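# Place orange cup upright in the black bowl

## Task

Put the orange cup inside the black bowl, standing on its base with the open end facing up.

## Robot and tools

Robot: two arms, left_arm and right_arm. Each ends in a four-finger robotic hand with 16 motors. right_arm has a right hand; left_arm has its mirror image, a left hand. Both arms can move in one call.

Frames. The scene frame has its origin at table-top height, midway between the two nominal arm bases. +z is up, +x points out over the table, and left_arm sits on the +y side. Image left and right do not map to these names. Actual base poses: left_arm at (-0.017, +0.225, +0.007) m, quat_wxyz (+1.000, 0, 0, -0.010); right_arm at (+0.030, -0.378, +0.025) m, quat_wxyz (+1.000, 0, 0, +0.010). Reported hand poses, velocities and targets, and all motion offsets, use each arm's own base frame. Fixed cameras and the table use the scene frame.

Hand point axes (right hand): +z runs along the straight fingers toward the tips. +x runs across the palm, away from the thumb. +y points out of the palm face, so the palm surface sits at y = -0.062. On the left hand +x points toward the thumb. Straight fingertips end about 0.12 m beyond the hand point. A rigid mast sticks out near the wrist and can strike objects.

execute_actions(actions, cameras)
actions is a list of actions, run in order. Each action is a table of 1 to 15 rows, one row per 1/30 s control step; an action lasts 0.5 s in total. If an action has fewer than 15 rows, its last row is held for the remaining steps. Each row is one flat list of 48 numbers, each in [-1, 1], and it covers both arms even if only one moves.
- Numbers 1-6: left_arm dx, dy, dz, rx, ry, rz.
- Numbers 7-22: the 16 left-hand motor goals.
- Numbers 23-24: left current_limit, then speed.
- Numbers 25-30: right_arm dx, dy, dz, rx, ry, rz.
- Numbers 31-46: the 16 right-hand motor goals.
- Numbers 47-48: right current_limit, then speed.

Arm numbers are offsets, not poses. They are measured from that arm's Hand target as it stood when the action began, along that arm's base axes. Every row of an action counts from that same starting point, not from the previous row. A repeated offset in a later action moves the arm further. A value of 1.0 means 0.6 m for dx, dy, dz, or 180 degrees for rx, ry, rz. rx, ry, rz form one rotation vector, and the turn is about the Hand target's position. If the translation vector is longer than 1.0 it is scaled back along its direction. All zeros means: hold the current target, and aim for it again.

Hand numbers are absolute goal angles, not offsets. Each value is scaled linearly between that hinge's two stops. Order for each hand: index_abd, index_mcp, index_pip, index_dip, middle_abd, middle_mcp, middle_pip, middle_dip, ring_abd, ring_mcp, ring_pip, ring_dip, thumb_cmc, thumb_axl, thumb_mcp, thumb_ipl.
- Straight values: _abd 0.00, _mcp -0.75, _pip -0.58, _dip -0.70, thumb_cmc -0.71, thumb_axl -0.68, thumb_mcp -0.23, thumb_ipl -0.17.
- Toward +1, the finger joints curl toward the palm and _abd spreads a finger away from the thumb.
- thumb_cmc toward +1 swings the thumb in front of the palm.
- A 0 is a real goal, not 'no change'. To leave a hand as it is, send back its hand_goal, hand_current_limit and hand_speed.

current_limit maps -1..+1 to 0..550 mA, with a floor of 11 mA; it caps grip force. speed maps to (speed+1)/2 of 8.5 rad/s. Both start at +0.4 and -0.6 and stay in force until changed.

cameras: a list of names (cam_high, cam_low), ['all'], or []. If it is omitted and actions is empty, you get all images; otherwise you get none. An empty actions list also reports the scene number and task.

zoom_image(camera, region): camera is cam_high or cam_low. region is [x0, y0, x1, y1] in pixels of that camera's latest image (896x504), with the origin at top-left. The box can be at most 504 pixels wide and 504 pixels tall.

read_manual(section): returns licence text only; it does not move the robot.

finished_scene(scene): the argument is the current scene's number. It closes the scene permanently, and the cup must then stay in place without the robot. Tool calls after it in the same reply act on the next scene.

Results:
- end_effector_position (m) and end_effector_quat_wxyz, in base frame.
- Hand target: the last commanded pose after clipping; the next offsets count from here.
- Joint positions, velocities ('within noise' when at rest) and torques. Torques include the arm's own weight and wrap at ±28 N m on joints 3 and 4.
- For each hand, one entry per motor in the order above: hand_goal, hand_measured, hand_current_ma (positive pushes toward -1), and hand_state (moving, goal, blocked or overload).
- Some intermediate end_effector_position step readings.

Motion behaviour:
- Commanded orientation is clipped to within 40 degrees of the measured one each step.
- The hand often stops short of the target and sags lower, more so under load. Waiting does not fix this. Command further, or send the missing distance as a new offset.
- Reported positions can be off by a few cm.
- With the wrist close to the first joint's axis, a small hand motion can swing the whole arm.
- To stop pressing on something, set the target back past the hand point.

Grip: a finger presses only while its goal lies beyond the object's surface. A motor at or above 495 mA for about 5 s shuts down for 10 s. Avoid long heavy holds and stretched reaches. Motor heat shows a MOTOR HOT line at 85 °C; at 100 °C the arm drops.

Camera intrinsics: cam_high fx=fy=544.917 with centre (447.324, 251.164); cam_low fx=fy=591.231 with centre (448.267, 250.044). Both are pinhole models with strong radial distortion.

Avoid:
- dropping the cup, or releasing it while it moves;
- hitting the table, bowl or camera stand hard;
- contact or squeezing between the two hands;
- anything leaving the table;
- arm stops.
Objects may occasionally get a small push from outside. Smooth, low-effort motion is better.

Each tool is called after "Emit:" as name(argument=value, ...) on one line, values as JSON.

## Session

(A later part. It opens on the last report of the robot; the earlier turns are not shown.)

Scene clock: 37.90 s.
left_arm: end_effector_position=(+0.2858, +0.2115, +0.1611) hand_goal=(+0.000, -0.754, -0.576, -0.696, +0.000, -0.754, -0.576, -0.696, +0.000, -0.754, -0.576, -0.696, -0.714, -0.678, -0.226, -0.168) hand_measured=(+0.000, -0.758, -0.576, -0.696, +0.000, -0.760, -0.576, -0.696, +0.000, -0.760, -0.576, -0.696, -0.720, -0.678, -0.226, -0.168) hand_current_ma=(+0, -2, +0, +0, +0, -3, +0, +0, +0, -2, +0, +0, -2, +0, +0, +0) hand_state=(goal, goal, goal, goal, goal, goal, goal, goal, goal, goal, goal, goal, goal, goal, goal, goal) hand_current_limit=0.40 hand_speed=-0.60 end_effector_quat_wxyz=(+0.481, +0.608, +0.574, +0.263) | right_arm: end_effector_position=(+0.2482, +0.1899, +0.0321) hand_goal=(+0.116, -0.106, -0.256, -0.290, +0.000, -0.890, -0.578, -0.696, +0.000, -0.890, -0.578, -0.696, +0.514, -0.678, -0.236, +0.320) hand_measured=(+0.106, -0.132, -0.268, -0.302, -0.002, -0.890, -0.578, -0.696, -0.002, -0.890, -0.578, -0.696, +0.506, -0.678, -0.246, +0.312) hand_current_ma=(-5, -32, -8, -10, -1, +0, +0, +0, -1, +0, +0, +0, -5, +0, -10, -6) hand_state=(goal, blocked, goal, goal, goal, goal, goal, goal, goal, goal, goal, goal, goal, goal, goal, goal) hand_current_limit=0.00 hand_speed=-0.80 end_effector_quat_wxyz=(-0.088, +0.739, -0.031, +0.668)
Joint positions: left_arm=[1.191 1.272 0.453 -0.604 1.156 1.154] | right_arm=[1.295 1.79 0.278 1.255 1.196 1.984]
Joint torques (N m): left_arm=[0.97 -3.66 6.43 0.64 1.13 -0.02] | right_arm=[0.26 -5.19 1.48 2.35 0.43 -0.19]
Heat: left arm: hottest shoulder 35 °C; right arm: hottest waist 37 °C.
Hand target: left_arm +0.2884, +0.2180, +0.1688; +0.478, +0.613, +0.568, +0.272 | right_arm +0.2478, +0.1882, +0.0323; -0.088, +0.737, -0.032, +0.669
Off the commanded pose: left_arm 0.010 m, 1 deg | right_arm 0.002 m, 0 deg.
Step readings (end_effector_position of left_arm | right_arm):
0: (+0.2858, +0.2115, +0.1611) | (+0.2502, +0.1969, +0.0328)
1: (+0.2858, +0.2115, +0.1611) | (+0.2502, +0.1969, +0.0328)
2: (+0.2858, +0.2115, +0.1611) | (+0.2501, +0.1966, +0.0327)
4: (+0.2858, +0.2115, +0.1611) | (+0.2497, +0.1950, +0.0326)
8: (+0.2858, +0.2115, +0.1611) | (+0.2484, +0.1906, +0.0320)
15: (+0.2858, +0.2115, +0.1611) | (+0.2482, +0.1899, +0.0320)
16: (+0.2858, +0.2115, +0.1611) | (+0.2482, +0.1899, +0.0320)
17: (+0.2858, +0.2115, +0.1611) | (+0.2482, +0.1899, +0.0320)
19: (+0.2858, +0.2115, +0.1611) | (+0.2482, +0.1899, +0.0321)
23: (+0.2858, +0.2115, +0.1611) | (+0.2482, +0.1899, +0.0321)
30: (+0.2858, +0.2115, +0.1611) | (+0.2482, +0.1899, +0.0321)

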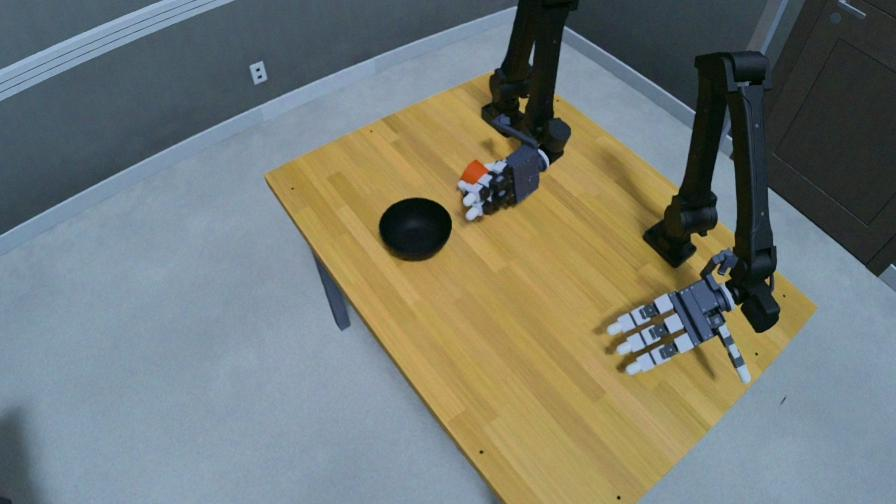

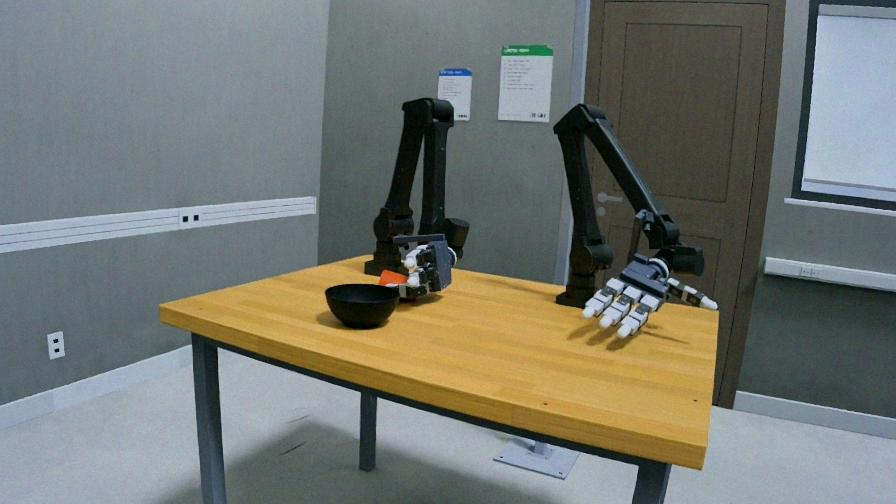

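Emit:
execute_actions(actions=[[[0,0,0,0,0,0,0,-0.754,-0.576,-0.696,0,-0.754,-0.576,-0.696,0,-0.754,-0.576,-0.696,-0.714,-0.678,-0.226,-0.168,0.4,-0.6,0,0,0,0,0,0,0.117,-0.06,-0.235,-0.26,0,-0.89,-0.577,-0.696,0,-0.89,-0.577,-0.696,0.514,-0.677,-0.19,0.36,0.0,-0.85]]], cameras=["cam_high"])

Emit:
zoom_image(camera="cam_high", region=[440, 120, 580, 220])

Scene clock: 38.83 s.
left_arm: end_effector_position=(+0.2858, +0.2115, +0.1611) hand_goal=(+0.000, -0.754, -0.576, -0.696, +0.000, -0.754, -0.576, -0.696, +0.000, -0.754, -0.576, -0.696, -0.714, -0.678, -0.226, -0.168) hand_measured=(+0.000, -0.758, -0.576, -0.696, +0.000, -0.760, -0.576, -0.696, +0.000, -0.760, -0.576, -0.696, -0.720, -0.678, -0.226, -0.168) hand_current_ma=(+0, -2, +0, +0, +0, -3, +0, +0, +0, -2, +0, +0, -2, +0, +0, +0) hand_state=(goal, goal, goal, goal, goal, goal, goal, goal, goal, goal, goal, goal, goal, goal, goal, goal) hand_current_limit=0.40 hand_speed=-0.60 end_effector_quat_wxyz=(+0.481, +0.608, +0.574, +0.263) | right_arm: end_effector_position=(+0.2482, +0.1899, +0.0321) hand_goal=(+0.116, -0.060, -0.236, -0.260, +0.000, -0.890, -0.578, -0.696, +0.000, -0.890, -0.578, -0.696, +0.514, -0.678, -0.190, +0.360) hand_measured=(+0.106, -0.132, -0.268, -0.292, -0.002, -0.890, -0.578, -0.696, -0.002, -0.890, -0.578, -0.696, +0.506, -0.678, -0.246, +0.324) hand_current_ma=(-5, -161, -42, -41, -1, +0, +0, +0, -1, +0, +0, +0, -6, +0, -150, -80) hand_state=(goal, blocked, blocked, blocked, goal, goal, goal, goal, goal, goal, goal, goal, goal, goal, blocked, blocked) hand_current_limit=0.00 hand_speed=-0.85 end_effector_quat_wxyz=(-0.088, +0.739, -0.031, +0.668)
Joint positions: left_arm=[1.191 1.272 0.453 -0.604 1.156 1.154] | right_arm=[1.295 1.79 0.278 1.255 1.196 1.984]
Joint torques (N m): left_arm=[0.97 -3.72 6.45 0.64 1.13 -0.01] | right_arm=[0.26 -5.25 1.48 2.37 0.44 -0.18]
Heat: left arm: hottest shoulder 35 °C; right arm: hottest waist 37 °C.
Hand target: left_arm +0.2884, +0.2180, +0.1688; +0.478, +0.613, +0.568, +0.272 | right_arm +0.2478, +0.1882, +0.0323; -0.088, +0.737, -0.032, +0.669
Off the commanded pose: left_arm 0.010 m, 1 deg | right_arm 0.002 m, 0 deg.
Step readings (end_effector_position of left_arm | right_arm):
0: (+0.2858, +0.2115, +0.1611) | (+0.2482, +0.1899, +0.0321)
1: (+0.2858, +0.2115, +0.1611) | (+0.2482, +0.1899, +0.0321)
2: (+0.2858, +0.2115, +0.1611) | (+0.2482, +0.1899, +0.0321)
4: (+0.2858, +0.2115, +0.1611) | (+0.2482, +0.1899, +0.0321)
8: (+0.2858, +0.2115, +0.1611) | (+0.2482, +0.1899, +0.0321)
15: (+0.2858, +0.2115, +0.1611) | (+0.2482, +0.1899, +0.0321)
Images, in order (width x height): cam_high 896x504.

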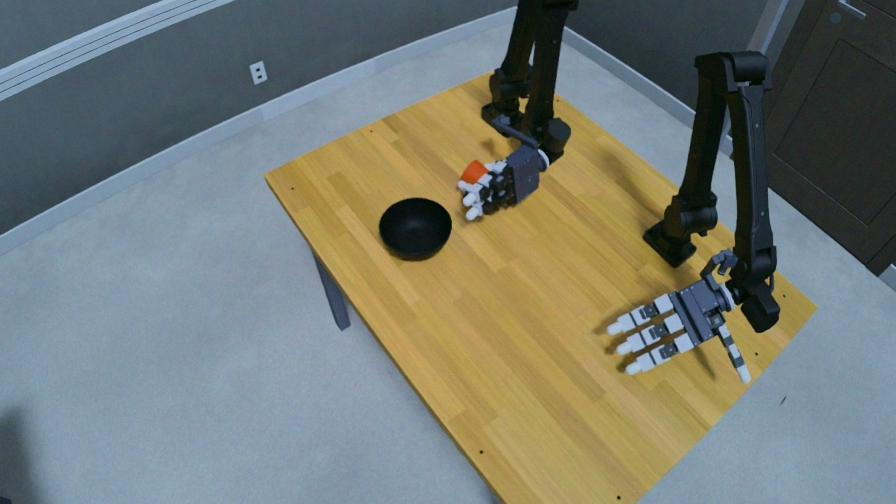

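Scaled by 3.600 from the camera's 896x504 image, which has a finer 1280x720 frame.

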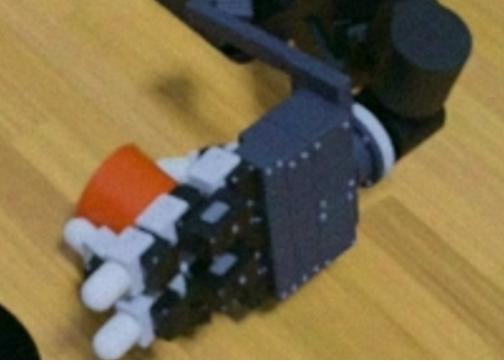

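Emit:
execute_actions(actions=[[[0,0,0,0,0,0,0,-0.754,-0.576,-0.696,0,-0.754,-0.576,-0.696,0,-0.754,-0.576,-0.696,-0.714,-0.678,-0.226,-0.168,0.4,-0.6,0,0,0.045,0,0,0,0.117,-0.06,-0.235,-0.26,0,-0.89,-0.577,-0.696,0,-0.89,-0.577,-0.696,0.514,-0.677,-0.19,0.36,0.0,-0.85]],[[0,0,0,0,0,0,0,-0.754,-0.576,-0.696,0,-0.754,-0.576,-0.696,0,-0.754,-0.576,-0.696,-0.714,-0.678,-0.226,-0.168,0.4,-0.6,0,0,0.045,0,0,0,0.117,-0.06,-0.235,-0.26,0,-0.89,-0.577,-0.696,0,-0.89,-0.577,-0.696,0.514,-0.677,-0.19,0.36,0.0,-0.85]]], cameras=["all"])

Emit:
zoom_image(camera="cam_high", region=[440, 120, 580, 220])

Emit:
zoom_image(camera="cam_low", region=[360, 220, 460, 320])

Scene clock: 40.53 s.
left_arm: end_effector_position=(+0.2858, +0.2115, +0.1611) hand_goal=(+0.000, -0.754, -0.576, -0.696, +0.000, -0.754, -0.576, -0.696, +0.000, -0.754, -0.576, -0.696, -0.714, -0.678, -0.226, -0.168) hand_measured=(+0.000, -0.758, -0.576, -0.696, +0.000, -0.760, -0.576, -0.696, +0.000, -0.760, -0.576, -0.696, -0.720, -0.678, -0.226, -0.168) hand_current_ma=(+0, -2, +0, +0, +0, -3, +0, +0, +0, -2, +0, +0, -2, +0, +0, +0) hand_state=(goal, goal, goal, goal, goal, goal, goal, goal, goal, goal, goal, goal, goal, goal, goal, goal) hand_current_limit=0.40 hand_speed=-0.60 end_effector_quat_wxyz=(+0.481, +0.608, +0.574, +0.263) | right_arm: end_effector_position=(+0.2475, +0.1858, +0.0834) hand_goal=(+0.116, -0.060, -0.236, -0.260, +0.000, -0.890, -0.578, -0.696, +0.000, -0.890, -0.578, -0.696, +0.514, -0.678, -0.190, +0.360) hand_measured=(+0.106, -0.132, -0.268, -0.292, -0.002, -0.890, -0.578, -0.696, -0.002, -0.890, -0.578, -0.696, +0.502, -0.678, -0.246, +0.324) hand_current_ma=(-5, -161, -42, -41, -1, +0, +0, +0, -1, +0, +0, +0, -9, +0, -150, -80) hand_state=(goal, blocked, blocked, blocked, goal, goal, goal, goal, goal, goal, goal, goal, goal, goal, blocked, blocked) hand_current_limit=0.00 hand_speed=-0.85 end_effector_quat_wxyz=(-0.082, +0.738, -0.026, +0.669)
Joint positions: left_arm=[1.191 1.272 0.453 -0.604 1.156 1.154] | right_arm=[1.295 1.496 0.267 0.978 1.198 1.963]
Joint torques (N m): left_arm=[0.91 -3.78 6.49 0.62 1.13 -0.02] | right_arm=[0.38 -5.01 4.92 1.24 0.37 -0.09]
Heat: left arm: hottest shoulder 35 °C; right arm: hottest waist 37 °C.
Hand target: left_arm +0.2884, +0.2180, +0.1688; +0.478, +0.613, +0.568, +0.272 | right_arm +0.2478, +0.1881, +0.0863; -0.088, +0.737, -0.032, +0.669
Off the commanded pose: left_arm 0.010 m, 1 deg | right_arm 0.004 m, 1 deg.
Step readings (end_effector_position of left_arm | right_arm):
0: (+0.2858, +0.2115, +0.1611) | (+0.2482, +0.1899, +0.0321)
1: (+0.2858, +0.2115, +0.1611) | (+0.2482, +0.1899, +0.0321)
2: (+0.2858, +0.2115, +0.1611) | (+0.2482, +0.1896, +0.0325)
4: (+0.2858, +0.2115, +0.1611) | (+0.2481, +0.1889, +0.0366)
8: (+0.2858, +0.2115, +0.1611) | (+0.2484, +0.1897, +0.0505)
15: (+0.2858, +0.2115, +0.1611) | (+0.2484, +0.1894, +0.0569)
16: (+0.2858, +0.2115, +0.1611) | (+0.2483, +0.1891, +0.0568)
17: (+0.2858, +0.2115, +0.1611) | (+0.2482, +0.1887, +0.0574)
19: (+0.2858, +0.2115, +0.1611) | (+0.2482, +0.1884, +0.0627)
23: (+0.2858, +0.2115, +0.1611) | (+0.2486, +0.1895, +0.0781)
30: (+0.2858, +0.2115, +0.1611) | (+0.2480, +0.1871, +0.0839)

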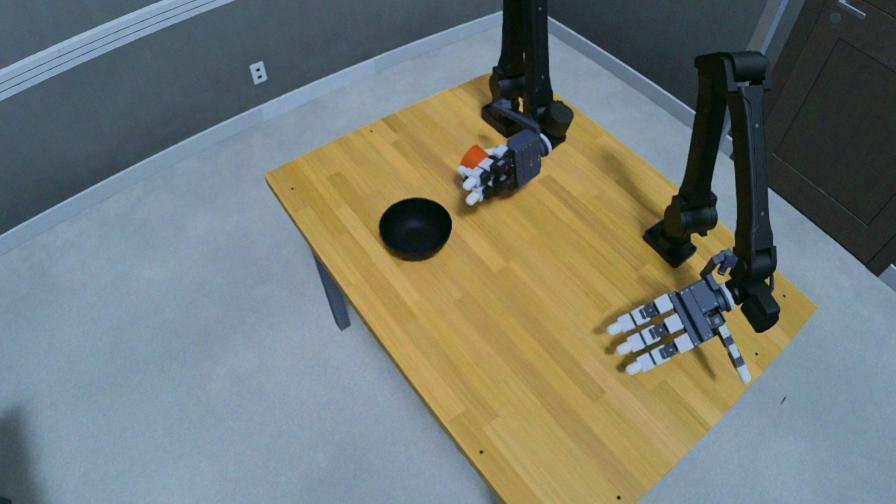

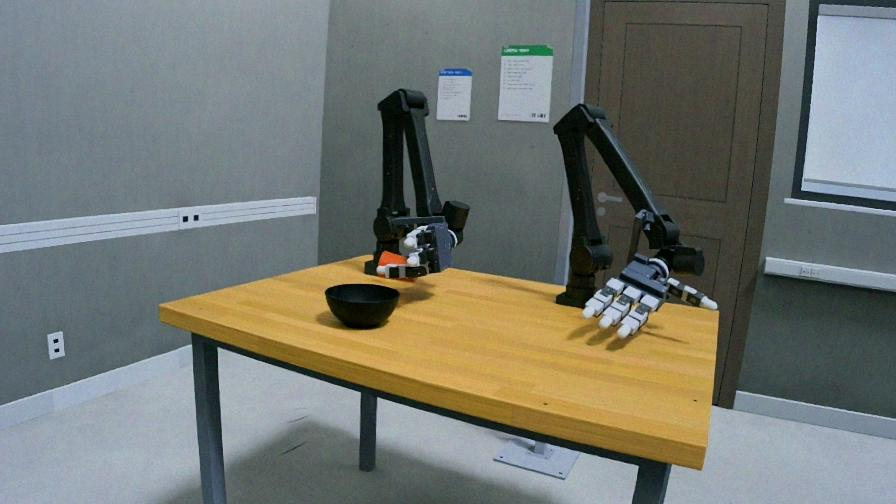

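Scaled by 3.600 from the camera's 896x504 image, which has a finer 1280x720 frame.

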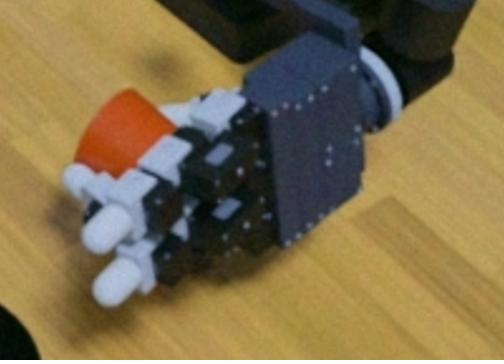

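Scaled by 5.040 from the camera's 896x504 image, which has a finer 1280x720 frame.

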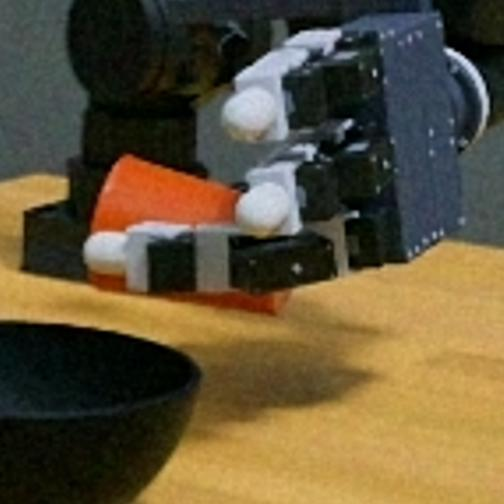

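Emit:
execute_actions(actions=[[[0,0,0,0,0,0,0,-0.754,-0.576,-0.696,0,-0.754,-0.576,-0.696,0,-0.754,-0.576,-0.696,-0.714,-0.678,-0.226,-0.168,0.4,-0.6,0,0,-0.033,0,0,0,0.117,-0.06,-0.235,-0.26,0,-0.89,-0.577,-0.696,0,-0.89,-0.577,-0.696,0.514,-0.677,-0.19,0.36,0.0,-0.85]],[[0,0,0,0,0,0,0,-0.754,-0.576,-0.696,0,-0.754,-0.576,-0.696,0,-0.754,-0.576,-0.696,-0.714,-0.678,-0.226,-0.168,0.4,-0.6,0,0,0,0,0,0,0.117,-0.09,-0.25,-0.275,0,-0.89,-0.577,-0.696,0,-0.89,-0.577,-0.696,0.514,-0.677,-0.215,0.342,0.0,-0.85]]], cameras=["all"])

Emit:
zoom_image(camera="cam_low", region=[360, 220, 460, 320])

Scene clock: 42.07 s.
left_arm: end_effector_position=(+0.2858, +0.2115, +0.1611) hand_goal=(+0.000, -0.754, -0.576, -0.696, +0.000, -0.754, -0.576, -0.696, +0.000, -0.754, -0.576, -0.696, -0.714, -0.678, -0.226, -0.168) hand_measured=(+0.000, -0.758, -0.576, -0.696, +0.000, -0.760, -0.576, -0.696, +0.000, -0.760, -0.576, -0.696, -0.720, -0.678, -0.226, -0.168) hand_current_ma=(+0, -2, +0, +0, +0, -3, +0, +0, +0, -2, +0, +0, -2, +0, +0, +0) hand_state=(goal, goal, goal, goal, goal, goal, goal, goal, goal, goal, goal, goal, goal, goal, goal, goal) hand_current_limit=0.40 hand_speed=-0.60 end_effector_quat_wxyz=(+0.481, +0.608, +0.574, +0.263) | right_arm: end_effector_position=(+0.2475, +0.1871, +0.0668) hand_goal=(+0.116, -0.090, -0.250, -0.276, +0.000, -0.890, -0.578, -0.696, +0.000, -0.890, -0.578, -0.696, +0.514, -0.678, -0.216, +0.342) hand_measured=(+0.106, -0.132, -0.272, -0.292, -0.002, -0.890, -0.578, -0.696, -0.002, -0.890, -0.578, -0.696, +0.502, -0.678, -0.246, +0.322) hand_current_ma=(-5, -69, -23, -13, -1, +0, +0, +0, -1, +0, +0, +0, -9, +0, -59, -30) hand_state=(goal, blocked, blocked, goal, goal, goal, goal, goal, goal, goal, goal, goal, goal, goal, blocked, goal) hand_current_limit=0.00 hand_speed=-0.85 end_effector_quat_wxyz=(-0.085, +0.739, -0.030, +0.668)
Joint positions: left_arm=[1.191 1.272 0.453 -0.604 1.156 1.154] | right_arm=[1.295 1.584 0.267 1.057 1.198 1.98]
Joint torques (N m): left_arm=[0.85 -3.66 6.43 0.64 1.14 -0.02] | right_arm=[0.21 -4.01 3.74 2.39 0.37 -0.15]
Heat: left arm: hottest shoulder 35 °C; right arm: hottest waist 37 °C.
Hand target: left_arm +0.2884, +0.2180, +0.1688; +0.478, +0.613, +0.568, +0.272 | right_arm +0.2478, +0.1881, +0.0665; -0.088, +0.737, -0.032, +0.669
Off the commanded pose: left_arm 0.010 m, 1 deg | right_arm 0.001 m, 1 deg.
Step readings (end_effector_position of left_arm | right_arm):
0: (+0.2858, +0.2115, +0.1611) | (+0.2475, +0.1858, +0.0834)
1: (+0.2858, +0.2115, +0.1611) | (+0.2475, +0.1858, +0.0833)
2: (+0.2858, +0.2115, +0.1611) | (+0.2475, +0.1859, +0.0831)
4: (+0.2858, +0.2115, +0.1611) | (+0.2474, +0.1861, +0.0803)
8: (+0.2858, +0.2115, +0.1611) | (+0.2471, +0.1855, +0.0705)
15: (+0.2858, +0.2115, +0.1611) | (+0.2473, +0.1863, +0.0669)
16: (+0.2858, +0.2115, +0.1611) | (+0.2473, +0.1865, +0.0670)
17: (+0.2858, +0.2115, +0.1611) | (+0.2474, +0.1866, +0.0671)
19: (+0.2858, +0.2115, +0.1611) | (+0.2474, +0.1868, +0.0671)
23: (+0.2858, +0.2115, +0.1611) | (+0.2475, +0.1870, +0.0668)
30: (+0.2858, +0.2115, +0.1611) | (+0.2475, +0.1871, +0.0667)

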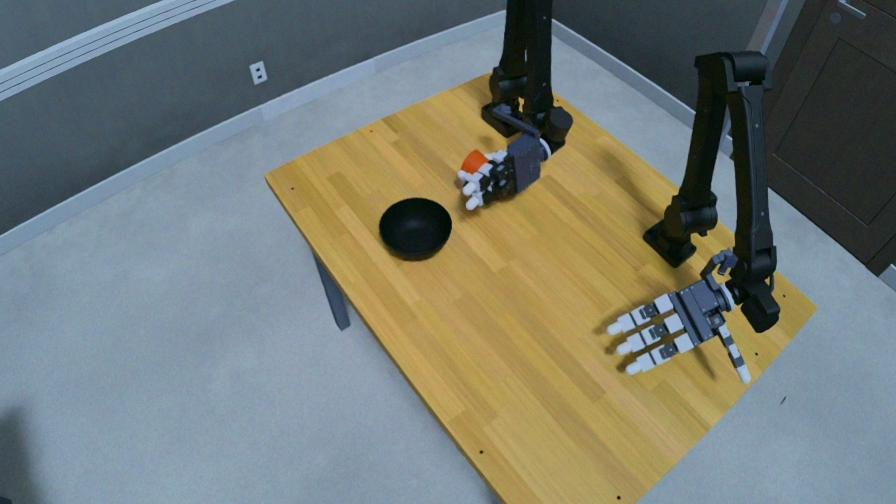

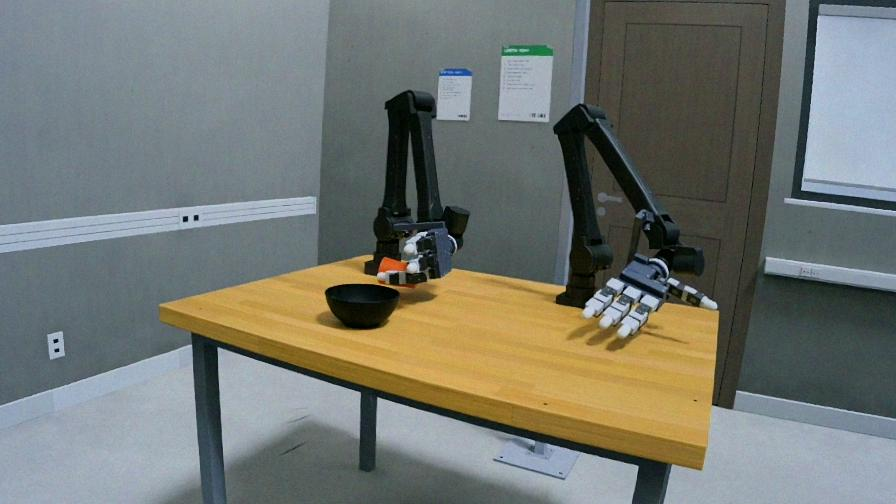

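Scaled by 5.040 from the camera's 896x504 image, which has a finer 1280x720 frame.

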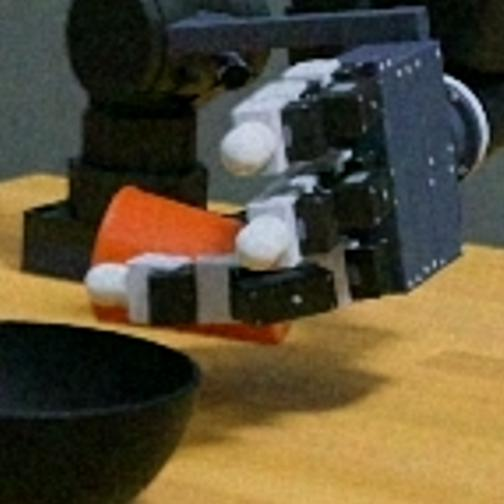

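Emit:
execute_actions(actions=[[[0,0,0,0,0,0,0,-0.754,-0.576,-0.696,0,-0.754,-0.576,-0.696,0,-0.754,-0.576,-0.696,-0.714,-0.678,-0.226,-0.168,0.4,-0.6,0,0,0,0,0,0,0.117,-0.11,-0.262,-0.285,0,-0.89,-0.577,-0.696,0,-0.89,-0.577,-0.696,0.514,-0.677,-0.23,0.332,0.0,-0.9]]], cameras=["cam_low"])

Emit:
zoom_image(camera="cam_low", region=[360, 220, 460, 320])

Scene clock: 42.90 s.
left_arm: end_effector_position=(+0.2858, +0.2115, +0.1611) hand_goal=(+0.000, -0.754, -0.576, -0.696, +0.000, -0.754, -0.576, -0.696, +0.000, -0.754, -0.576, -0.696, -0.714, -0.678, -0.226, -0.168) hand_measured=(+0.000, -0.758, -0.576, -0.696, +0.000, -0.760, -0.576, -0.696, +0.000, -0.760, -0.576, -0.696, -0.720, -0.678, -0.226, -0.168) hand_current_ma=(+0, -2, +0, +0, +0, -3, +0, +0, +0, -2, +0, +0, -2, +0, +0, +0) hand_state=(goal, goal, goal, goal, goal, goal, goal, goal, goal, goal, goal, goal, goal, goal, goal, goal) hand_current_limit=0.40 hand_speed=-0.60 end_effector_quat_wxyz=(+0.481, +0.608, +0.574, +0.263) | right_arm: end_effector_position=(+0.2475, +0.1872, +0.0668) hand_goal=(+0.116, -0.110, -0.262, -0.286, +0.000, -0.890, -0.578, -0.696, +0.000, -0.890, -0.578, -0.696, +0.514, -0.678, -0.230, +0.332) hand_measured=(+0.106, -0.132, -0.274, -0.292, -0.002, -0.890, -0.578, -0.696, -0.002, -0.890, -0.578, -0.696, +0.502, -0.678, -0.248, +0.320) hand_current_ma=(-5, -25, -10, -3, -1, +0, +0, +0, -1, +0, +0, +0, -9, +0, -25, -13) hand_state=(goal, blocked, goal, goal, goal, goal, goal, goal, goal, goal, goal, goal, goal, goal, goal, goal) hand_current_limit=0.00 hand_speed=-0.90 end_effector_quat_wxyz=(-0.085, +0.739, -0.030, +0.668)
Joint positions: left_arm=[1.191 1.272 0.453 -0.604 1.156 1.154] | right_arm=[1.295 1.584 0.267 1.057 1.198 1.98]
Joint torques (N m): left_arm=[0.97 -3.66 6.48 0.64 1.13 -0.02] | right_arm=[0.26 -4.07 3.74 2.35 0.36 -0.15]
Heat: left arm: hottest shoulder 35 °C; right arm: hottest waist 37 °C.
Hand target: left_arm +0.2884, +0.2180, +0.1688; +0.478, +0.613, +0.568, +0.272 | right_arm +0.2478, +0.1881, +0.0666; -0.088, +0.737, -0.032, +0.669
Off the commanded pose: left_arm 0.010 m, 1 deg | right_arm 0.001 m, 1 deg.
Step readings (end_effector_position of left_arm | right_arm):
0: (+0.2858, +0.2115, +0.1611) | (+0.2475, +0.1871, +0.0668)
1: (+0.2858, +0.2115, +0.1611) | (+0.2475, +0.1871, +0.0668)
2: (+0.2858, +0.2115, +0.1611) | (+0.2475, +0.1871, +0.0668)
4: (+0.2858, +0.2115, +0.1611) | (+0.2475, +0.1871, +0.0668)
8: (+0.2858, +0.2115, +0.1611) | (+0.2475, +0.1871, +0.0668)
15: (+0.2858, +0.2115, +0.1611) | (+0.2475, +0.1871, +0.0668)
Images, in order (width x height): cam_low 896x504.

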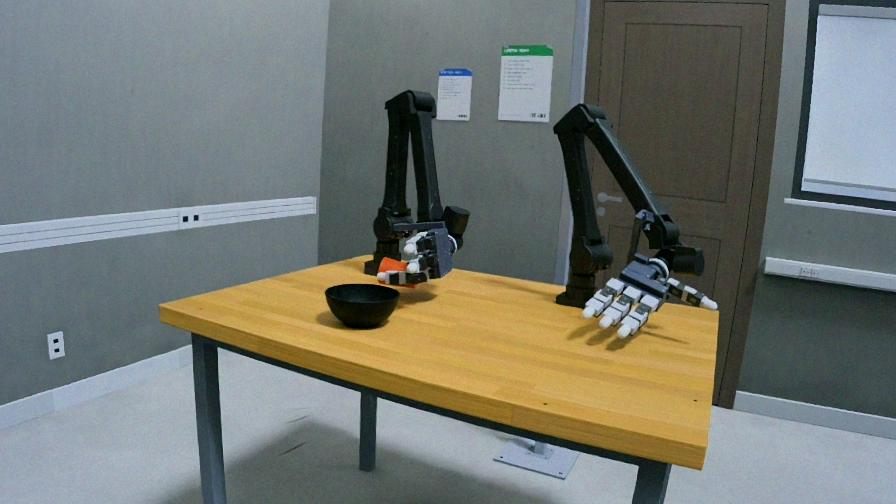

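Scaled by 5.040 from the camera's 896x504 image, which has a finer 1280x720 frame.

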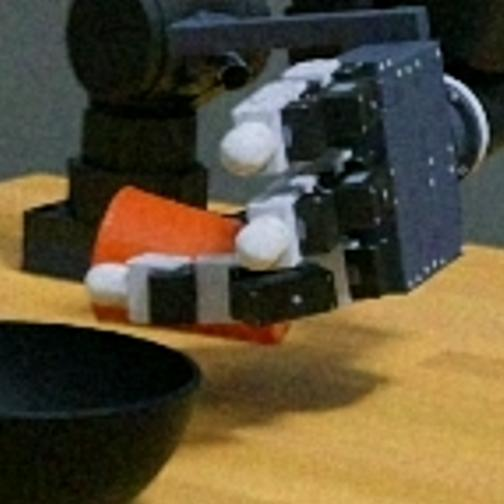

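Emit:
execute_actions(actions=[[[0,0,0,0,0,0,0,-0.754,-0.576,-0.696,0,-0.754,-0.576,-0.696,0,-0.754,-0.576,-0.696,-0.714,-0.678,-0.226,-0.168,0.4,-0.6,0,0,0,0,0,0,0.117,-0.126,-0.272,-0.29,0,-0.89,-0.577,-0.696,0,-0.89,-0.577,-0.696,0.514,-0.677,-0.24,0.326,0.0,-0.92]]], cameras=["cam_low"])

Emit:
zoom_image(camera="cam_low", region=[360, 220, 460, 320])

Scene clock: 43.77 s.
left_arm: end_effector_position=(+0.2858, +0.2115, +0.1611) hand_goal=(+0.000, -0.754, -0.576, -0.696, +0.000, -0.754, -0.576, -0.696, +0.000, -0.754, -0.576, -0.696, -0.714, -0.678, -0.226, -0.168) hand_measured=(+0.000, -0.758, -0.576, -0.696, +0.000, -0.760, -0.576, -0.696, +0.000, -0.760, -0.576, -0.696, -0.720, -0.678, -0.226, -0.168) hand_current_ma=(+0, -2, +0, +0, +0, -3, +0, +0, +0, -2, +0, +0, -2, +0, +0, +0) hand_state=(goal, goal, goal, goal, goal, goal, goal, goal, goal, goal, goal, goal, goal, goal, goal, goal) hand_current_limit=0.40 hand_speed=-0.60 end_effector_quat_wxyz=(+0.481, +0.608, +0.574, +0.263) | right_arm: end_effector_position=(+0.2475, +0.1872, +0.0668) hand_goal=(+0.116, -0.126, -0.272, -0.290, +0.000, -0.890, -0.578, -0.696, +0.000, -0.890, -0.578, -0.696, +0.514, -0.678, -0.240, +0.326) hand_measured=(+0.106, -0.132, -0.276, -0.292, -0.002, -0.890, -0.578, -0.696, -0.002, -0.890, -0.578, -0.696, +0.502, -0.678, -0.246, +0.320) hand_current_ma=(-5, -4, -2, +0, -1, +0, +0, +0, -1, +0, +0, +0, -9, +0, -6, -4) hand_state=(goal, goal, goal, goal, goal, goal, goal, goal, goal, goal, goal, goal, goal, goal, goal, goal) hand_current_limit=0.00 hand_speed=-0.92 end_effector_quat_wxyz=(-0.085, +0.739, -0.030, +0.668)
Joint positions: left_arm=[1.191 1.272 0.453 -0.604 1.156 1.154] | right_arm=[1.295 1.584 0.267 1.057 1.198 1.98]
Joint torques (N m): left_arm=[0.91 -3.78 6.46 0.62 1.14 -0.01] | right_arm=[0.32 -4.01 3.75 2.33 0.36 -0.15]
Heat: left arm: hottest shoulder 35 °C; right arm: hottest waist 37 °C.
Hand target: left_arm +0.2884, +0.2180, +0.1688; +0.478, +0.613, +0.568, +0.272 | right_arm +0.2478, +0.1881, +0.0665; -0.088, +0.737, -0.032, +0.669
Off the commanded pose: left_arm 0.010 m, 1 deg | right_arm 0.001 m, 1 deg.
Step readings (end_effector_position of left_arm | right_arm):
0: (+0.2858, +0.2115, +0.1611) | (+0.2475, +0.1872, +0.0668)
1: (+0.2858, +0.2115, +0.1611) | (+0.2475, +0.1872, +0.0668)
2: (+0.2858, +0.2115, +0.1611) | (+0.2475, +0.1872, +0.0668)
4: (+0.2858, +0.2115, +0.1611) | (+0.2475, +0.1872, +0.0668)
8: (+0.2858, +0.2115, +0.1611) | (+0.2475, +0.1872, +0.0668)
15: (+0.2858, +0.2115, +0.1611) | (+0.2475, +0.1872, +0.0668)
Images, in order (width x height): cam_low 896x504.

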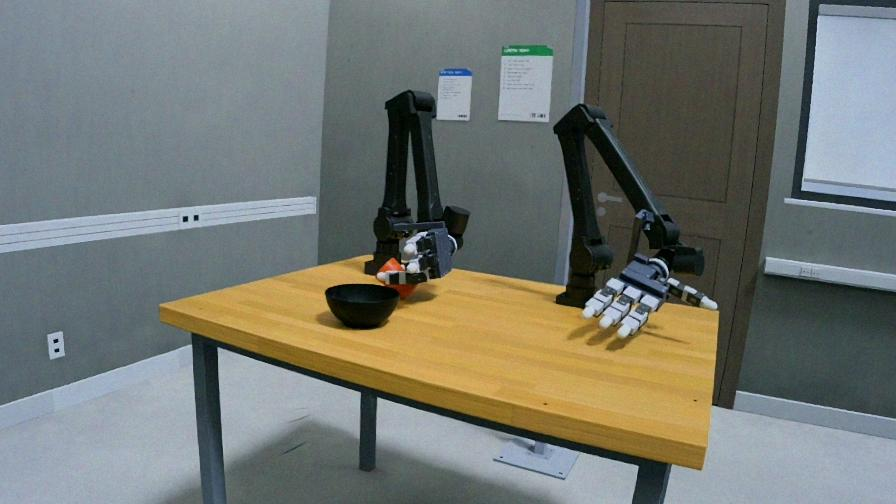

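Scaled by 5.040 from the camera's 896x504 image, which has a finer 1280x720 frame.

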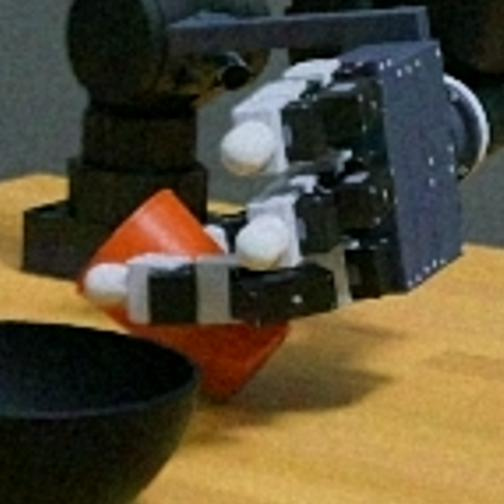

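Emit:
execute_actions(actions=[[[0,0,0,0,0,0,0,-0.754,-0.576,-0.696,0,-0.754,-0.576,-0.696,0,-0.754,-0.576,-0.696,-0.714,-0.678,-0.226,-0.168,0.4,-0.6,0,0,0.025,0,0,0,0.117,-0.126,-0.272,-0.29,0,-0.89,-0.577,-0.696,0,-0.89,-0.577,-0.696,0.514,-0.677,-0.24,0.326,0.0,-0.92]]], cameras=["cam_low","cam_high"])

Emit:
zoom_image(camera="cam_low", region=[360, 220, 460, 320])

Emit:
zoom_image(camera="cam_high", region=[440, 120, 580, 220])

Scene clock: 44.80 s.
left_arm: end_effector_position=(+0.2858, +0.2115, +0.1611) hand_goal=(+0.000, -0.754, -0.576, -0.696, +0.000, -0.754, -0.576, -0.696, +0.000, -0.754, -0.576, -0.696, -0.714, -0.678, -0.226, -0.168) hand_measured=(+0.000, -0.758, -0.576, -0.696, +0.000, -0.760, -0.576, -0.696, +0.000, -0.760, -0.576, -0.696, -0.720, -0.678, -0.226, -0.168) hand_current_ma=(+0, -2, +0, +0, +0, -3, +0, +0, +0, -2, +0, +0, -2, +0, +0, +0) hand_state=(goal, goal, goal, goal, goal, goal, goal, goal, goal, goal, goal, goal, goal, goal, goal, goal) hand_current_limit=0.40 hand_speed=-0.60 end_effector_quat_wxyz=(+0.481, +0.608, +0.574, +0.263) | right_arm: end_effector_position=(+0.2474, +0.1868, +0.0778) hand_goal=(+0.116, -0.126, -0.272, -0.290, +0.000, -0.890, -0.578, -0.696, +0.000, -0.890, -0.578, -0.696, +0.514, -0.678, -0.240, +0.326) hand_measured=(+0.106, -0.132, -0.276, -0.292, -0.002, -0.890, -0.578, -0.696, -0.002, -0.890, -0.578, -0.696, +0.502, -0.678, -0.246, +0.320) hand_current_ma=(-5, -4, -2, +0, -1, +0, +0, +0, -1, +0, +0, +0, -9, +0, -6, -4) hand_state=(goal, goal, goal, goal, goal, goal, goal, goal, goal, goal, goal, goal, goal, goal, goal, goal) hand_current_limit=0.00 hand_speed=-0.92 end_effector_quat_wxyz=(-0.087, +0.738, -0.032, +0.668)
Joint positions: left_arm=[1.191 1.272 0.453 -0.604 1.156 1.154] | right_arm=[1.295 1.521 0.267 1.001 1.198 1.98]
Joint torques (N m): left_arm=[0.91 -3.72 6.46 0.58 1.13 -0.02] | right_arm=[0.26 -5.19 4.59 1.17 0.36 -0.18]
Heat: left arm: hottest shoulder 35 °C; right arm: hottest waist 37 °C.
Hand target: left_arm +0.2884, +0.2180, +0.1688; +0.478, +0.613, +0.568, +0.272 | right_arm +0.2478, +0.1881, +0.0815; -0.088, +0.737, -0.032, +0.669
Off the commanded pose: left_arm 0.010 m, 1 deg | right_arm 0.004 m, 0 deg.
Step readings (end_effector_position of left_arm | right_arm):
0: (+0.2858, +0.2115, +0.1611) | (+0.2475, +0.1872, +0.0668)
1: (+0.2858, +0.2115, +0.1611) | (+0.2475, +0.1872, +0.0668)
2: (+0.2858, +0.2115, +0.1611) | (+0.2475, +0.1872, +0.0669)
4: (+0.2858, +0.2115, +0.1611) | (+0.2475, +0.1872, +0.0684)
8: (+0.2858, +0.2115, +0.1611) | (+0.2477, +0.1878, +0.0753)
15: (+0.2858, +0.2115, +0.1611) | (+0.2475, +0.1873, +0.0782)

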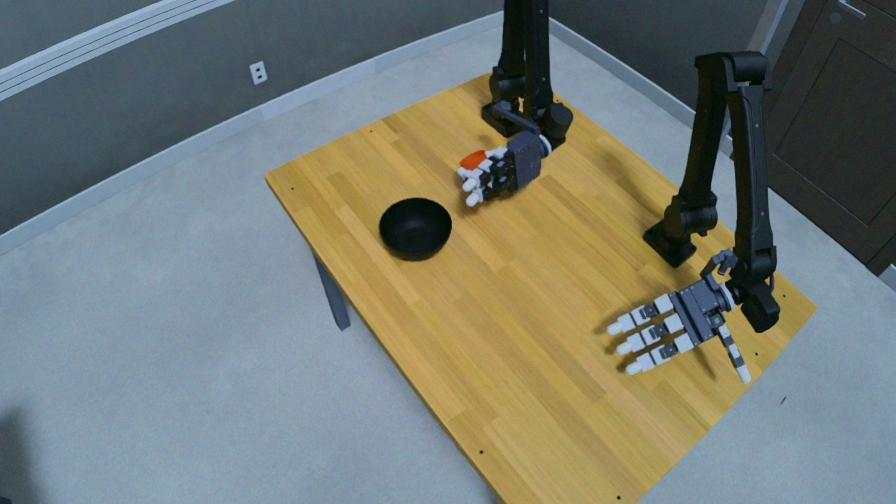

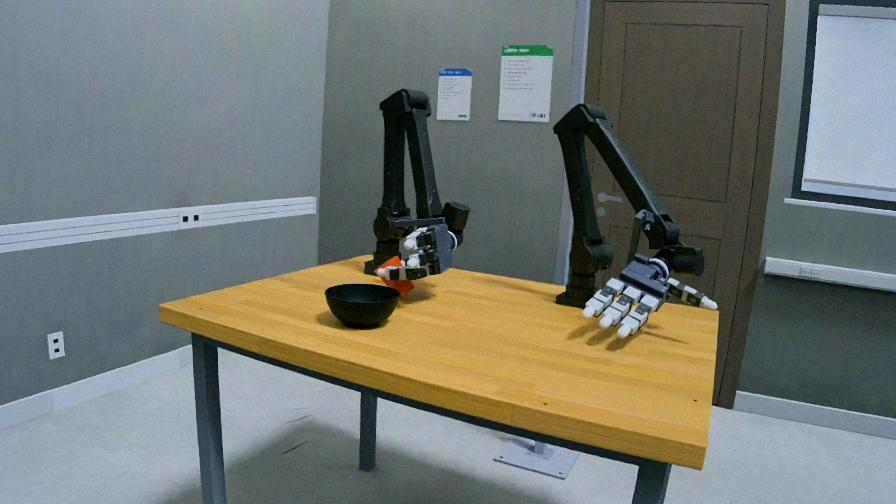

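Scaled by 5.040 from the camera's 896x504 image, which has a finer 1280x720 frame.

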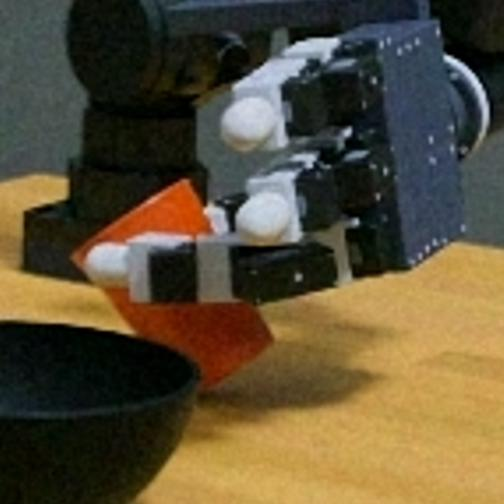

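Scaled by 3.600 from the camera's 896x504 image, which has a finer 1280x720 frame.

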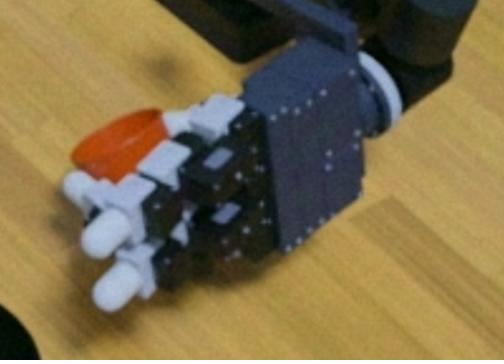

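Emit:
execute_actions(actions=[[[0,0,0,0,0,0,0,-0.754,-0.576,-0.696,0,-0.754,-0.576,-0.696,0,-0.754,-0.576,-0.696,-0.714,-0.678,-0.226,-0.168,0.4,-0.6,0,0,0.02,0,0,0,0.117,-0.126,-0.272,-0.29,0,-0.89,-0.577,-0.696,0,-0.89,-0.577,-0.696,0.514,-0.677,-0.24,0.326,0.0,-0.92]]], cameras=["cam_low","cam_high"])

Emit:
zoom_image(camera="cam_low", region=[360, 220, 460, 320])

Emit:
zoom_image(camera="cam_high", region=[440, 120, 580, 220])

Scene clock: 45.80 s.
left_arm: end_effector_position=(+0.2858, +0.2115, +0.1611) hand_goal=(+0.000, -0.754, -0.576, -0.696, +0.000, -0.754, -0.576, -0.696, +0.000, -0.754, -0.576, -0.696, -0.714, -0.678, -0.226, -0.168) hand_measured=(+0.000, -0.758, -0.576, -0.696, +0.000, -0.760, -0.576, -0.696, +0.000, -0.760, -0.576, -0.696, -0.720, -0.678, -0.226, -0.168) hand_current_ma=(+0, -2, +0, +0, +0, -3, +0, +0, +0, -2, +0, +0, -2, +0, +0, +0) hand_state=(goal, goal, goal, goal, goal, goal, goal, goal, goal, goal, goal, goal, goal, goal, goal, goal) hand_current_limit=0.40 hand_speed=-0.60 end_effector_quat_wxyz=(+0.481, +0.608, +0.574, +0.263) | right_arm: end_effector_position=(+0.2469, +0.1848, +0.0888) hand_goal=(+0.116, -0.126, -0.272, -0.290, +0.000, -0.890, -0.578, -0.696, +0.000, -0.890, -0.578, -0.696, +0.514, -0.678, -0.240, +0.326) hand_measured=(+0.106, -0.132, -0.276, -0.292, -0.002, -0.890, -0.578, -0.696, -0.002, -0.890, -0.578, -0.696, +0.502, -0.678, -0.246, +0.320) hand_current_ma=(-5, -4, -2, +0, -1, +0, +0, +0, -1, +0, +0, +0, -9, +0, -6, -4) hand_state=(goal, goal, goal, goal, goal, goal, goal, goal, goal, goal, goal, goal, goal, goal, goal, goal) hand_current_limit=0.00 hand_speed=-0.92 end_effector_quat_wxyz=(-0.085, +0.739, -0.030, +0.668)
Joint positions: left_arm=[1.191 1.272 0.453 -0.604 1.156 1.154] | right_arm=[1.295 1.454 0.267 0.929 1.198 1.979]
Joint torques (N m): left_arm=[0.91 -3.72 6.45 0.62 1.13 -0.01] | right_arm=[0.32 -4.84 5.64 1.31 0.37 -0.17]
Heat: left arm: hottest shoulder 35 °C; right arm: hottest waist 37 °C.
Hand target: left_arm +0.2884, +0.2180, +0.1688; +0.478, +0.613, +0.568, +0.272 | right_arm +0.2478, +0.1881, +0.0935; -0.088, +0.737, -0.032, +0.669
Off the commanded pose: left_arm 0.010 m, 1 deg | right_arm 0.006 m, 0 deg.
Step readings (end_effector_position of left_arm | right_arm):
0: (+0.2858, +0.2115, +0.1611) | (+0.2474, +0.1868, +0.0778)
1: (+0.2858, +0.2115, +0.1611) | (+0.2474, +0.1867, +0.0778)
2: (+0.2858, +0.2115, +0.1611) | (+0.2474, +0.1866, +0.0782)
4: (+0.2858, +0.2115, +0.1611) | (+0.2473, +0.1862, +0.0806)
8: (+0.2858, +0.2115, +0.1611) | (+0.2473, +0.1863, +0.0875)
15: (+0.2858, +0.2115, +0.1611) | (+0.2470, +0.1852, +0.0890)

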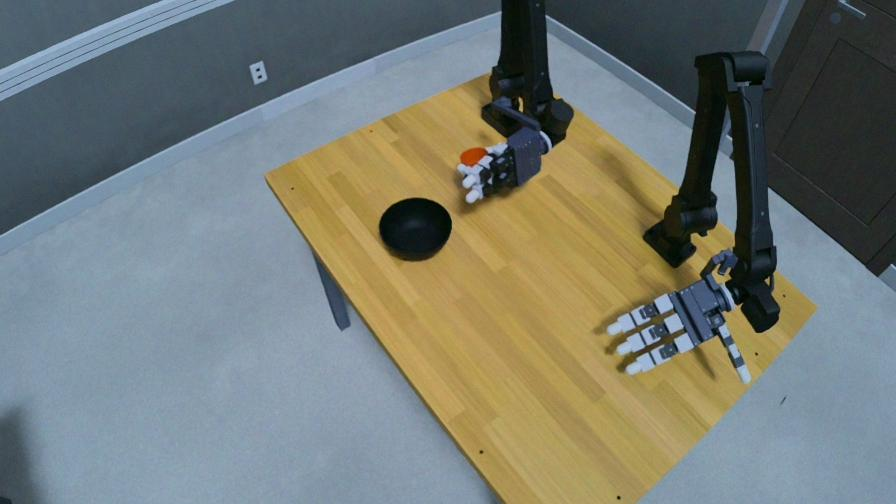

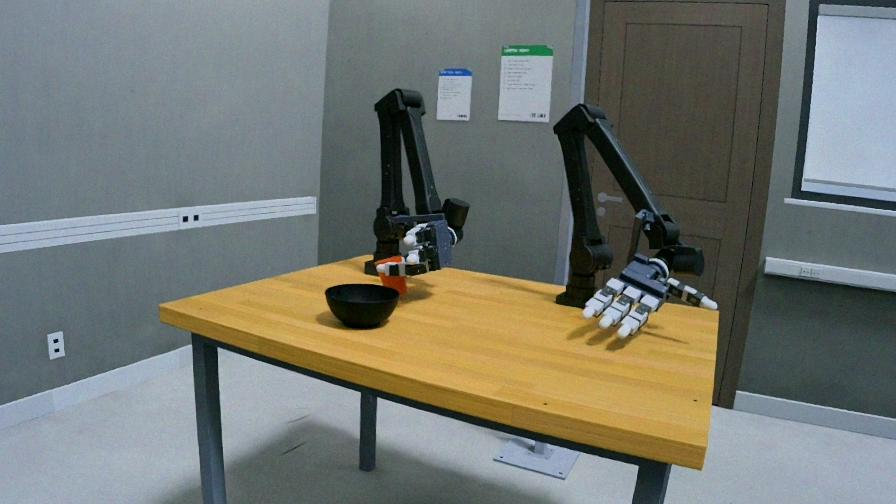

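Scaled by 5.040 from the camera's 896x504 image, which has a finer 1280x720 frame.

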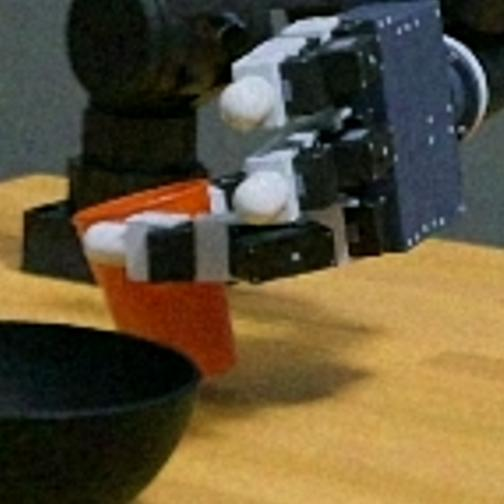

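Scaled by 3.600 from the camera's 896x504 image, which has a finer 1280x720 frame.

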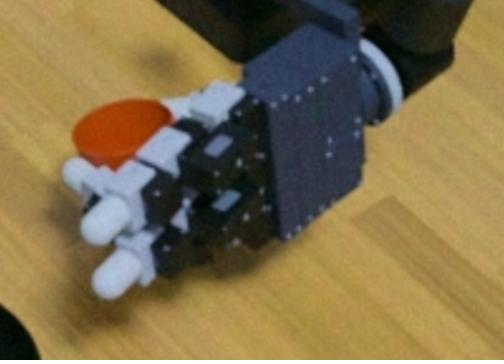

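Emit:
execute_actions(actions=[[[0,0,0,0,0,0,0,-0.754,-0.576,-0.696,0,-0.754,-0.576,-0.696,0,-0.754,-0.576,-0.696,-0.714,-0.678,-0.226,-0.168,0.4,-0.6,0,0,0.018,0,0,0,0.117,-0.126,-0.272,-0.29,0,-0.89,-0.577,-0.696,0,-0.89,-0.577,-0.696,0.514,-0.677,-0.24,0.326,0.0,-0.92]]], cameras=["cam_low","cam_high"])

Emit:
zoom_image(camera="cam_low", region=[360, 220, 460, 320])

Emit:
zoom_image(camera="cam_high", region=[440, 120, 580, 220])

Scene clock: 46.80 s.
left_arm: end_effector_position=(+0.2858, +0.2115, +0.1611) hand_goal=(+0.000, -0.754, -0.576, -0.696, +0.000, -0.754, -0.576, -0.696, +0.000, -0.754, -0.576, -0.696, -0.714, -0.678, -0.226, -0.168) hand_measured=(+0.000, -0.758, -0.576, -0.696, +0.000, -0.760, -0.576, -0.696, +0.000, -0.760, -0.576, -0.696, -0.720, -0.678, -0.226, -0.168) hand_current_ma=(+0, -2, +0, +0, +0, -3, +0, +0, +0, -2, +0, +0, -2, +0, +0, +0) hand_state=(goal, goal, goal, goal, goal, goal, goal, goal, goal, goal, goal, goal, goal, goal, goal, goal) hand_current_limit=0.40 hand_speed=-0.60 end_effector_quat_wxyz=(+0.481, +0.608, +0.574, +0.263) | right_arm: end_effector_position=(+0.2462, +0.1824, +0.0982) hand_goal=(+0.116, -0.126, -0.272, -0.290, +0.000, -0.890, -0.578, -0.696, +0.000, -0.890, -0.578, -0.696, +0.514, -0.678, -0.240, +0.326) hand_measured=(+0.108, -0.132, -0.276, -0.292, -0.002, -0.890, -0.578, -0.696, -0.002, -0.890, -0.578, -0.696, +0.502, -0.678, -0.246, +0.320) hand_current_ma=(-4, -4, -2, +0, -1, +0, +0, +0, -1, +0, +0, +0, -9, +0, -6, -4) hand_state=(goal, goal, goal, goal, goal, goal, goal, goal, goal, goal, goal, goal, goal, goal, goal, goal) hand_current_limit=0.00 hand_speed=-0.92 end_effector_quat_wxyz=(-0.083, +0.739, -0.028, +0.668)
Joint positions: left_arm=[1.191 1.272 0.453 -0.604 1.156 1.154] | right_arm=[1.295 1.396 0.267 0.864 1.198 1.978]
Joint torques (N m): left_arm=[0.97 -3.78 6.48 0.62 1.12 -0.02] | right_arm=[0.26 -4.54 6.72 1.25 0.39 -0.16]
Heat: left arm: hottest shoulder 35 °C; right arm: hottest waist 37 °C.
Hand target: left_arm +0.2884, +0.2180, +0.1688; +0.478, +0.613, +0.568, +0.272 | right_arm +0.2478, +0.1881, +0.1043; -0.088, +0.737, -0.032, +0.669
Off the commanded pose: left_arm 0.010 m, 1 deg | right_arm 0.008 m, 1 deg.
Step readings (end_effector_position of left_arm | right_arm):
0: (+0.2858, +0.2115, +0.1611) | (+0.2469, +0.1848, +0.0890)
1: (+0.2858, +0.2115, +0.1611) | (+0.2469, +0.1848, +0.0891)
2: (+0.2858, +0.2115, +0.1611) | (+0.2468, +0.1846, +0.0893)
4: (+0.2858, +0.2115, +0.1611) | (+0.2467, +0.1841, +0.0913)
8: (+0.2858, +0.2115, +0.1611) | (+0.2466, +0.1838, +0.0971)
15: (+0.2858, +0.2115, +0.1611) | (+0.2463, +0.1828, +0.0985)

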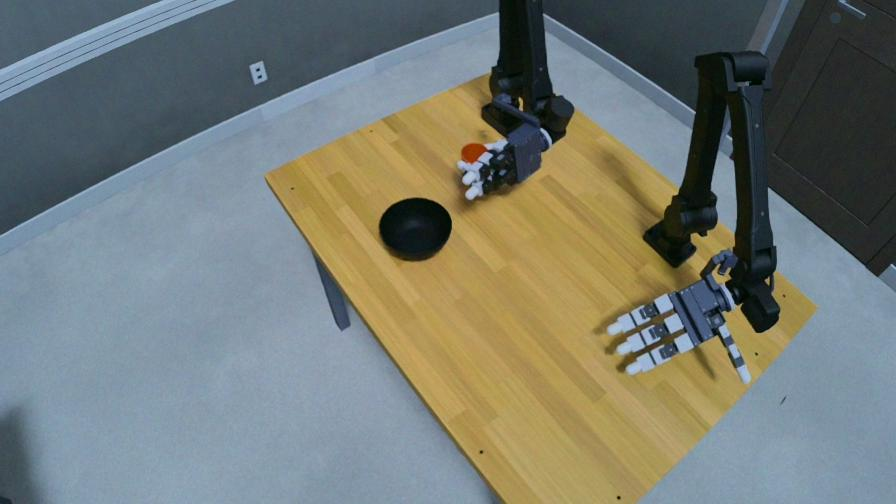

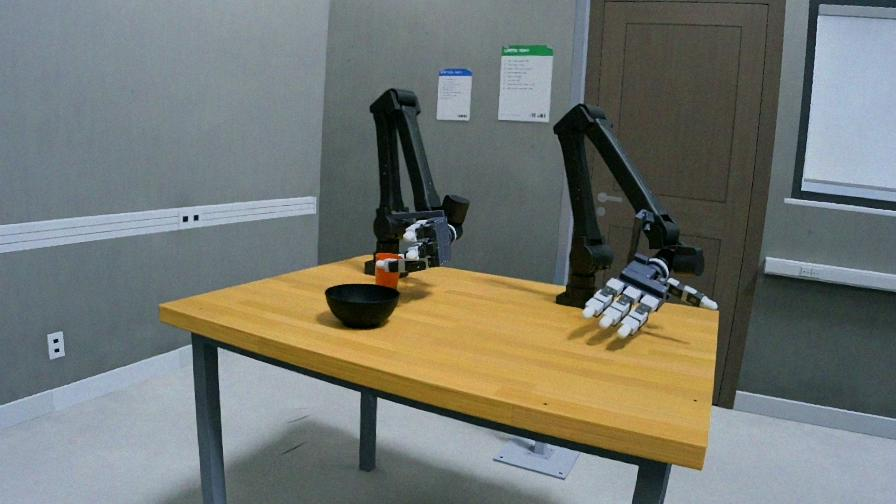

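Scaled by 5.040 from the camera's 896x504 image, which has a finer 1280x720 frame.

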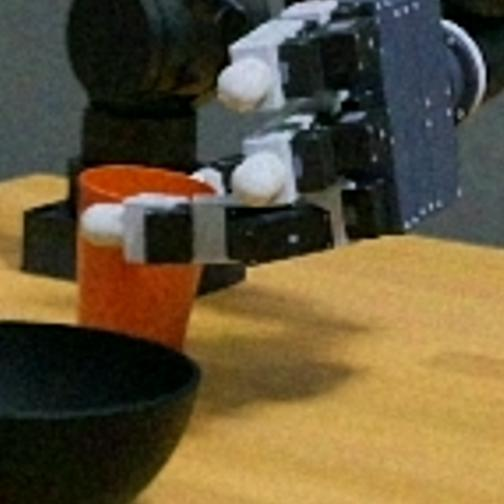

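Scaled by 3.600 from the camera's 896x504 image, which has a finer 1280x720 frame.

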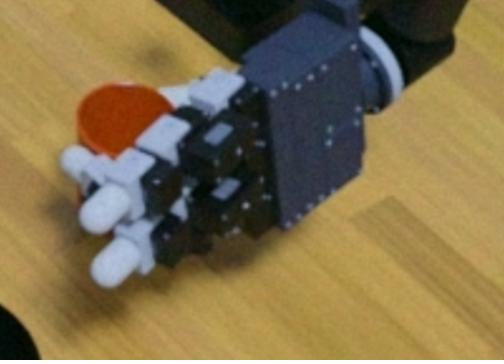

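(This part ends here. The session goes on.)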